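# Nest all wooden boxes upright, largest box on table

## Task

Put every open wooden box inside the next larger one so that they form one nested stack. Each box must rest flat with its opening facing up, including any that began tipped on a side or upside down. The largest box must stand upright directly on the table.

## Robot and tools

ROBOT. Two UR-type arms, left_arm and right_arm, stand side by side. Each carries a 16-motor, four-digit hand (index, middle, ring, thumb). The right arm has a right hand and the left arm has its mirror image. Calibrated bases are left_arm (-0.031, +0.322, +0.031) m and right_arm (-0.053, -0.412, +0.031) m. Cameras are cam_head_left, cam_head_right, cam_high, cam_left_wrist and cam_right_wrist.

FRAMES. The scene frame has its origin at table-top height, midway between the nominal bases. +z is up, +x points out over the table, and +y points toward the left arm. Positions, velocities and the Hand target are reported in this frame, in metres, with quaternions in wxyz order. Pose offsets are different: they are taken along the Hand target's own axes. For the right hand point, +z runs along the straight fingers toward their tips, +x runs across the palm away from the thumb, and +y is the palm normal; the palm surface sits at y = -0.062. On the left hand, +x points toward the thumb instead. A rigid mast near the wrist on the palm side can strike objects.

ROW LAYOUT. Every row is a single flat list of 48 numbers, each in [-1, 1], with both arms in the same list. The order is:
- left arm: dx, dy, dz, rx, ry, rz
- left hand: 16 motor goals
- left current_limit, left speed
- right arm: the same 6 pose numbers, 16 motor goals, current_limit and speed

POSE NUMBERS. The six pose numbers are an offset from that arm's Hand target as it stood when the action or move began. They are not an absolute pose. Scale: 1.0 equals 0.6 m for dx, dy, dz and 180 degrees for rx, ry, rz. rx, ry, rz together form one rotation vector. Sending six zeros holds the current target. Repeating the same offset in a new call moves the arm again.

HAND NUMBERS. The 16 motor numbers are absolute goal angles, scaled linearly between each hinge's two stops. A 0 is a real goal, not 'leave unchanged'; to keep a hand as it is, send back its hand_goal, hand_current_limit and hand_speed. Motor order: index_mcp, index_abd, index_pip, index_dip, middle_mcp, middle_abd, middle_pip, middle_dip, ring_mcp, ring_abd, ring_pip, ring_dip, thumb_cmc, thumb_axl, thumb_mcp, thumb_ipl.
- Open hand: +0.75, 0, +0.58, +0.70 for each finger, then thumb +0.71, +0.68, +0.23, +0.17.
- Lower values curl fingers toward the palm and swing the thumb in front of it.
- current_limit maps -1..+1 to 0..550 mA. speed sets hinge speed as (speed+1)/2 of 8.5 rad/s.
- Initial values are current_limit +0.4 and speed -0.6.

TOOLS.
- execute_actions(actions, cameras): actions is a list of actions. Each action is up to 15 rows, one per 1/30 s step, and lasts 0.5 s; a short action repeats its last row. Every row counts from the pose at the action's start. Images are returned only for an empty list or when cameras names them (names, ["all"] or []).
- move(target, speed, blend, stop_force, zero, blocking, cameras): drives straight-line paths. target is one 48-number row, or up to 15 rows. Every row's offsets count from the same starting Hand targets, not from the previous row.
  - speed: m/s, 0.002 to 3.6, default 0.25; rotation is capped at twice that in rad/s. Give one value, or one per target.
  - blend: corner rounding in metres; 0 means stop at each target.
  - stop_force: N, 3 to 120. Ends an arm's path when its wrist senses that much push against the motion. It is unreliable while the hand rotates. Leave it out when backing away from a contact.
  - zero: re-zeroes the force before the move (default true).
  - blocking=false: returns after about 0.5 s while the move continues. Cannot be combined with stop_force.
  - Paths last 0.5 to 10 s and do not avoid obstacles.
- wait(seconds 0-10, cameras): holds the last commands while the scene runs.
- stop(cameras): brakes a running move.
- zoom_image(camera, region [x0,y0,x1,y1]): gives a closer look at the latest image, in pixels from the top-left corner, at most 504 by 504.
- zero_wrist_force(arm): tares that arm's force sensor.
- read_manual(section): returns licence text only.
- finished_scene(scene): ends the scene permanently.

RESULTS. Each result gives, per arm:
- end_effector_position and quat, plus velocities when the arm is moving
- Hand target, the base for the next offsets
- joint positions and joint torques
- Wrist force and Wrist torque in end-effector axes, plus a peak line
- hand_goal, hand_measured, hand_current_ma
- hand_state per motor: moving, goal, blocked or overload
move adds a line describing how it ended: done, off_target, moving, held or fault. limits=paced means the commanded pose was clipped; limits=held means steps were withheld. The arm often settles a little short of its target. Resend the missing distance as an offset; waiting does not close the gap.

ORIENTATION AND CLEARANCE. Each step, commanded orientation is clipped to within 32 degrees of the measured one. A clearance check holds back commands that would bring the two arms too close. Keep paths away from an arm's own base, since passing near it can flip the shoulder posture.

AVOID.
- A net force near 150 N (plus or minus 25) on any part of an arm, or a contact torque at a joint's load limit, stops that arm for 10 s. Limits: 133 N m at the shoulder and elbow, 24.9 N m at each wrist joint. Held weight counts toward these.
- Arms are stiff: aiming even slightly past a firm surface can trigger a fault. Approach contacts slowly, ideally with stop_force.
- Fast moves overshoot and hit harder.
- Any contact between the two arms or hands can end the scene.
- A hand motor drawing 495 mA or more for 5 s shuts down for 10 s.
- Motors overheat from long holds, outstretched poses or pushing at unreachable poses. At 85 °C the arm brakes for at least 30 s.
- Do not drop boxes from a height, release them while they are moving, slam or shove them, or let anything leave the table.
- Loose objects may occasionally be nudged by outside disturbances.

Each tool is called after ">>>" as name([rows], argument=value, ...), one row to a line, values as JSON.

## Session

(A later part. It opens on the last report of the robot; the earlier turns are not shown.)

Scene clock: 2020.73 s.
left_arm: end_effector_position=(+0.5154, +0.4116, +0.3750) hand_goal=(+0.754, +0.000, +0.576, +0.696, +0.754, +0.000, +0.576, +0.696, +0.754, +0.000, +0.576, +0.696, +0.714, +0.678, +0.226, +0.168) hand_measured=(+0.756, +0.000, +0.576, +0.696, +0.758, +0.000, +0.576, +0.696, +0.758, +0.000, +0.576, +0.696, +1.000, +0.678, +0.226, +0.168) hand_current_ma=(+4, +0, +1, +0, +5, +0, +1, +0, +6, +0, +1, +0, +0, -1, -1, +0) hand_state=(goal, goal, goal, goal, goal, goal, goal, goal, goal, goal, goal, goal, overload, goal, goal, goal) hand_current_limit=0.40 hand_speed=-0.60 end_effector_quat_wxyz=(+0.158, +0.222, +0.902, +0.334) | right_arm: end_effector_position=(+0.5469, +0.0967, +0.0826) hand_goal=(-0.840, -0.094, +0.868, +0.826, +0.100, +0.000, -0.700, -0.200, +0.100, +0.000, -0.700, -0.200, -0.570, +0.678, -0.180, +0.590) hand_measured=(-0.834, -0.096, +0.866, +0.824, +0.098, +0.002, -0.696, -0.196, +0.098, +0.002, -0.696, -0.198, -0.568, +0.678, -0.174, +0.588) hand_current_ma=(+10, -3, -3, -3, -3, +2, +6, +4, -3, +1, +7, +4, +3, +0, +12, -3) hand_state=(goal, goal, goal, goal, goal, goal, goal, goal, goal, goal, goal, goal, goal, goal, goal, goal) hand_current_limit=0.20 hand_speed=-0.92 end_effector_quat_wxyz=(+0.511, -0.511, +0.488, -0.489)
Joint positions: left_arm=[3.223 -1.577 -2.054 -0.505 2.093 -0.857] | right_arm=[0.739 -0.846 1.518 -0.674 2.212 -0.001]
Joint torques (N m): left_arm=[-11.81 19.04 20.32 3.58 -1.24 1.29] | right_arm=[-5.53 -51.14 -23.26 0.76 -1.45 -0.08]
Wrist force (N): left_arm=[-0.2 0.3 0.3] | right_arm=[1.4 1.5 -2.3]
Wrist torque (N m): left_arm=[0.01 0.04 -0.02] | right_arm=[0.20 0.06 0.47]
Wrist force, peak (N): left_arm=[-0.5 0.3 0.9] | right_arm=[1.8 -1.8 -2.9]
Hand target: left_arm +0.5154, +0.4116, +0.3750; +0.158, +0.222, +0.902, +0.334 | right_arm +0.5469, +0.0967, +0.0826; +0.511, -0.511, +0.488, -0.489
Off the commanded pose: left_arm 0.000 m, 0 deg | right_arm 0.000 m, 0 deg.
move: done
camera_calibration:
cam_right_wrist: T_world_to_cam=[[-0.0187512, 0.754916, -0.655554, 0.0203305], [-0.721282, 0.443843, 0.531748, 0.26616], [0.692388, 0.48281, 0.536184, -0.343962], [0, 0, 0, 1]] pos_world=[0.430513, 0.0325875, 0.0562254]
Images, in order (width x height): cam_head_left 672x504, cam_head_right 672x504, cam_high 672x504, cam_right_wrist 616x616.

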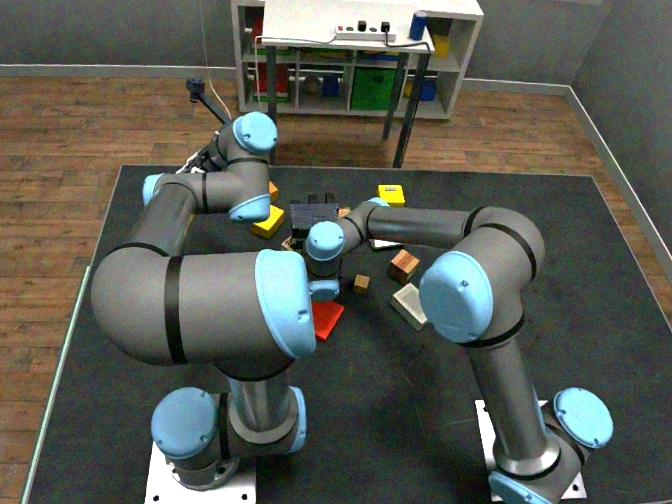

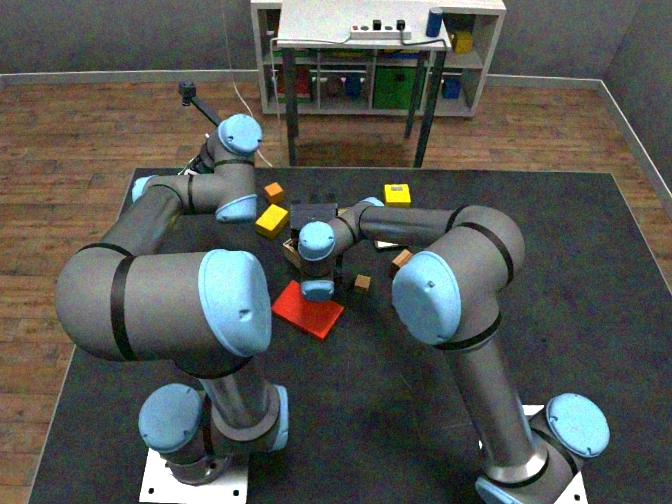

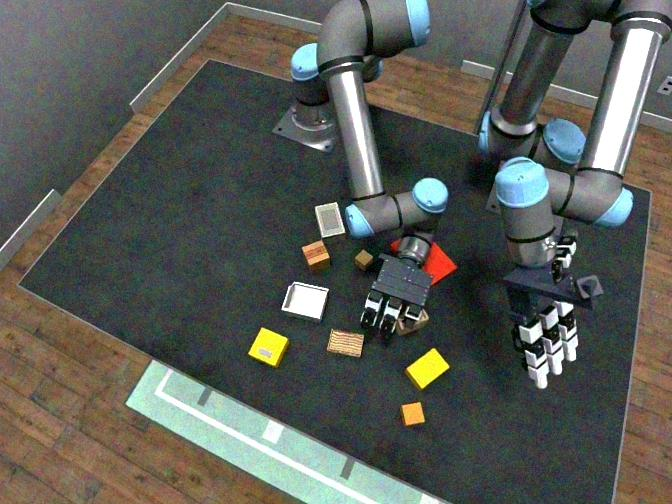

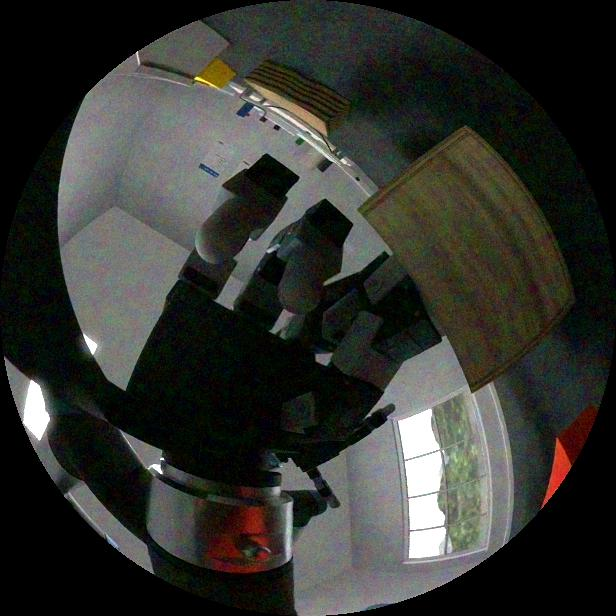

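Released. Now retreat straight up slowly, then higher.

>>> move([
  [0,0,0,0,0,0,0.754,0,0.576,0.696,0.754,0,0.576,0.696,0.754,0,0.576,0.696,0.714,0.678,0.226,0.168,0.4,-0.6, 0,-0.09,0,0,0,0,-0.84,-0.095,0.8686,0.826,0.1,0,-0.7,-0.2,0.1,0,-0.7,-0.2,-0.571,0.678,-0.18,0.589,0.2,-0.92],
  [0,0,0,0,0,0,0.754,0,0.576,0.696,0.754,0,0.576,0.696,0.754,0,0.576,0.696,0.714,0.678,0.226,0.168,0.4,-0.6, 0.10,-0.27,-0.25,0,0,0,-0.84,-0.095,0.8686,0.826,0.1,0,-0.7,-0.2,0.1,0,-0.7,-0.2,-0.571,0.678,-0.18,0.589,0.2,-0.92],
], speed=[0.06,0.15], blend=[0.02,0], cameras=["cam_right_wrist","cam_head_left","cam_head_right","cam_high"])

>>> zoom_image(camera="cam_head_left", region=[270, 220, 330, 275])

>>> zoom_image(camera="cam_head_right", region=[270, 220, 330, 275])

>>> zoom_image(camera="cam_high", region=[390, 290, 440, 335])

Scene clock: 2030.50 s.
left_arm: end_effector_position=(+0.5154, +0.4116, +0.3750) hand_goal=(+0.754, +0.000, +0.576, +0.696, +0.754, +0.000, +0.576, +0.696, +0.754, +0.000, +0.576, +0.696, +0.714, +0.678, +0.226, +0.168) hand_measured=(+0.756, +0.000, +0.576, +0.696, +0.758, +0.000, +0.576, +0.696, +0.758, +0.000, +0.576, +0.696, +1.000, +0.678, +0.226, +0.168) hand_current_ma=(+4, +0, +1, +0, +5, +0, +1, +0, +6, +0, +1, +0, +0, -1, -1, +0) hand_state=(goal, goal, goal, goal, goal, goal, goal, goal, goal, goal, goal, goal, overload, goal, goal, goal) hand_current_limit=0.40 hand_speed=-0.60 end_effector_quat_wxyz=(+0.158, +0.222, +0.902, +0.334) | right_arm: end_effector_position=(+0.3994, +0.0301, +0.2444) hand_goal=(-0.840, -0.094, +0.868, +0.826, +0.100, +0.000, -0.700, -0.200, +0.100, +0.000, -0.700, -0.200, -0.570, +0.678, -0.180, +0.590) hand_measured=(-0.836, -0.096, +0.866, +0.824, +0.098, +0.002, -0.696, -0.196, +0.098, +0.002, -0.696, -0.198, -0.568, +0.678, -0.174, +0.588) hand_current_ma=(+7, -3, -3, -3, -3, +2, +6, +4, -3, +1, +7, +4, +2, +0, +12, -3) hand_state=(goal, goal, goal, goal, goal, goal, goal, goal, goal, goal, goal, goal, goal, goal, goal, goal) hand_current_limit=0.20 hand_speed=-0.92 end_effector_quat_wxyz=(+0.511, -0.511, +0.488, -0.489)
Joint positions: left_arm=[3.223 -1.577 -2.054 -0.505 2.093 -0.857] | right_arm=[0.834 -1.339 1.81 -0.473 2.306 -0.001]
Joint torques (N m): left_arm=[-11.32 17.56 20.32 3.35 -1.35 1.33] | right_arm=[-8.52 -37.52 -20.75 -2.3 -1.79 0.1]
Wrist force (N): left_arm=[-0.3 0.3 0.3] | right_arm=[1.5 1.6 -2.4]
Wrist torque (N m): left_arm=[0.01 0.04 -0.03] | right_arm=[0.24 0.05 0.49]
Wrist force, peak (N): left_arm=[-0.7 0.0 0.5] | right_arm=[1.8 0.2 -3.7]
Hand target: left_arm +0.5154, +0.4116, +0.3750; +0.158, +0.222, +0.902, +0.334 | right_arm +0.3995, +0.0300, +0.2444; +0.511, -0.511, +0.488, -0.489
Off the commanded pose: left_arm 0.000 m, 0 deg | right_arm 0.000 m, 0 deg.
move: done
camera_calibration:
cam_right_wrist: T_world_to_cam=[[-0.0188499, 0.754848, -0.655629, 0.173879], [-0.721276, 0.443846, 0.531753, 0.103319], [0.692391, 0.482913, 0.536087, -0.296528], [0, 0, 0, 1]] pos_world=[0.283112, -0.0339126, 0.218025]
Images, in order (width x height): cam_head_left 672x504, cam_head_right 672x504, cam_high 672x504, cam_right_wrist 616x616.

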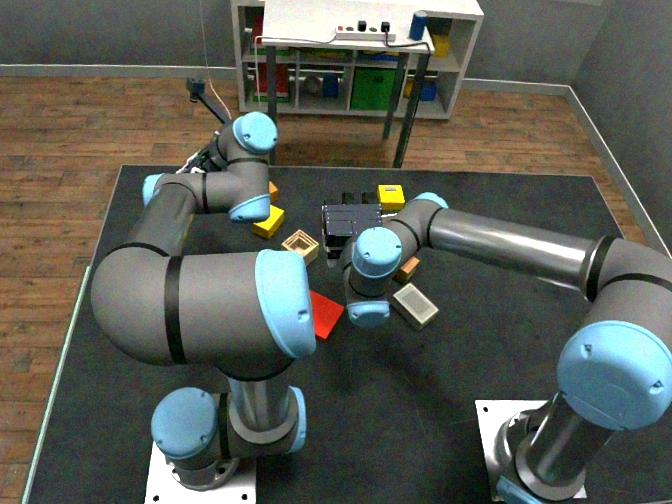

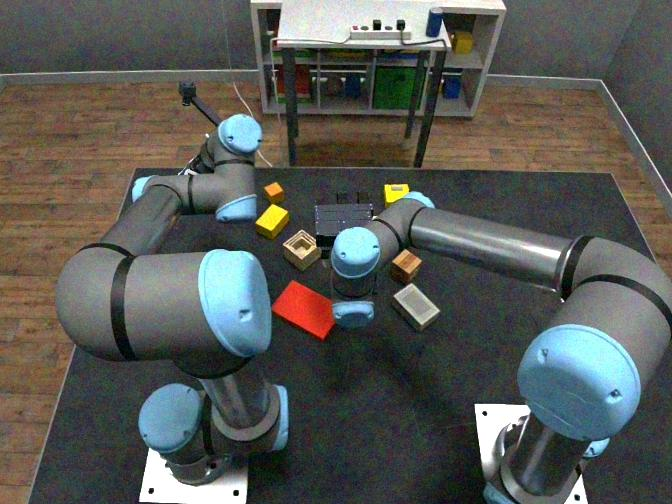

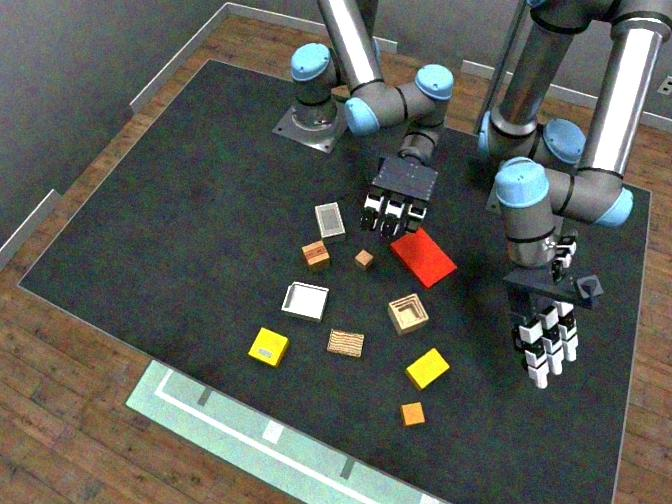

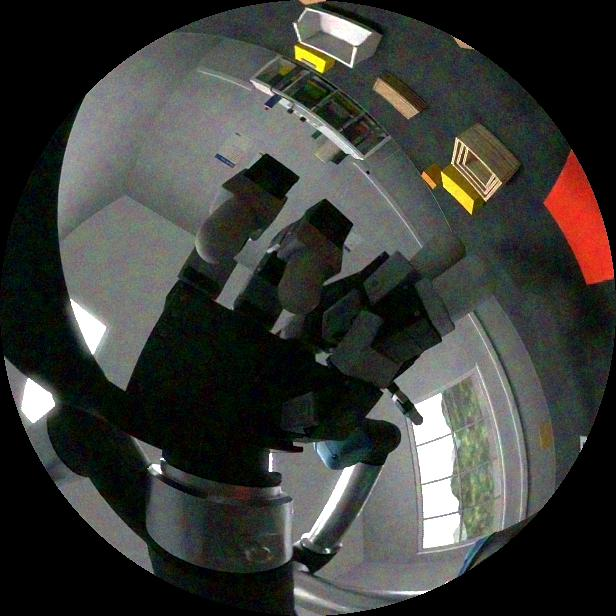

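Scaled by 8.400.

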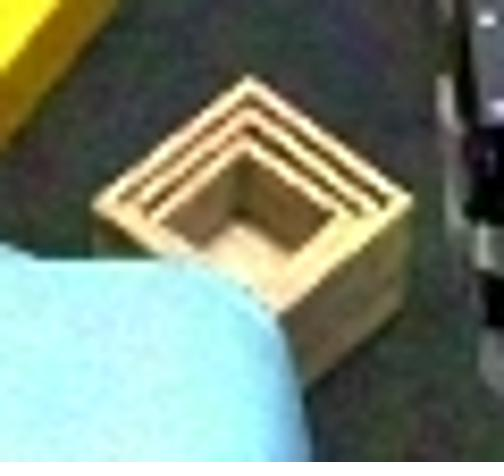

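Scaled by 8.400.

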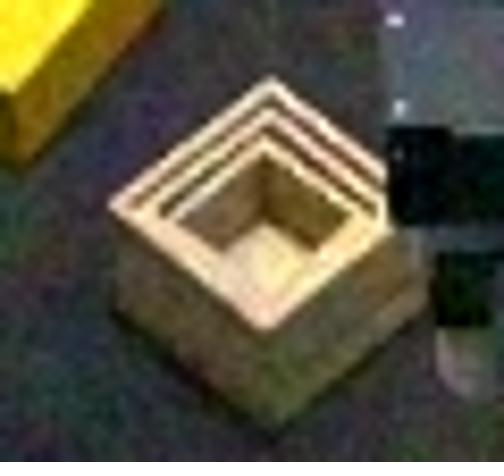

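Scaled by 10.080.

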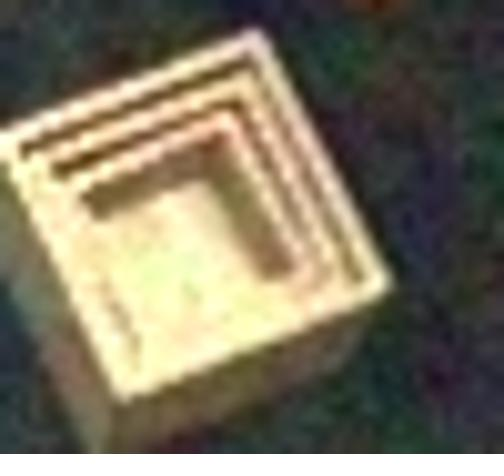

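>>> finished_scene(scene=1)

The scene is finished: the task was done.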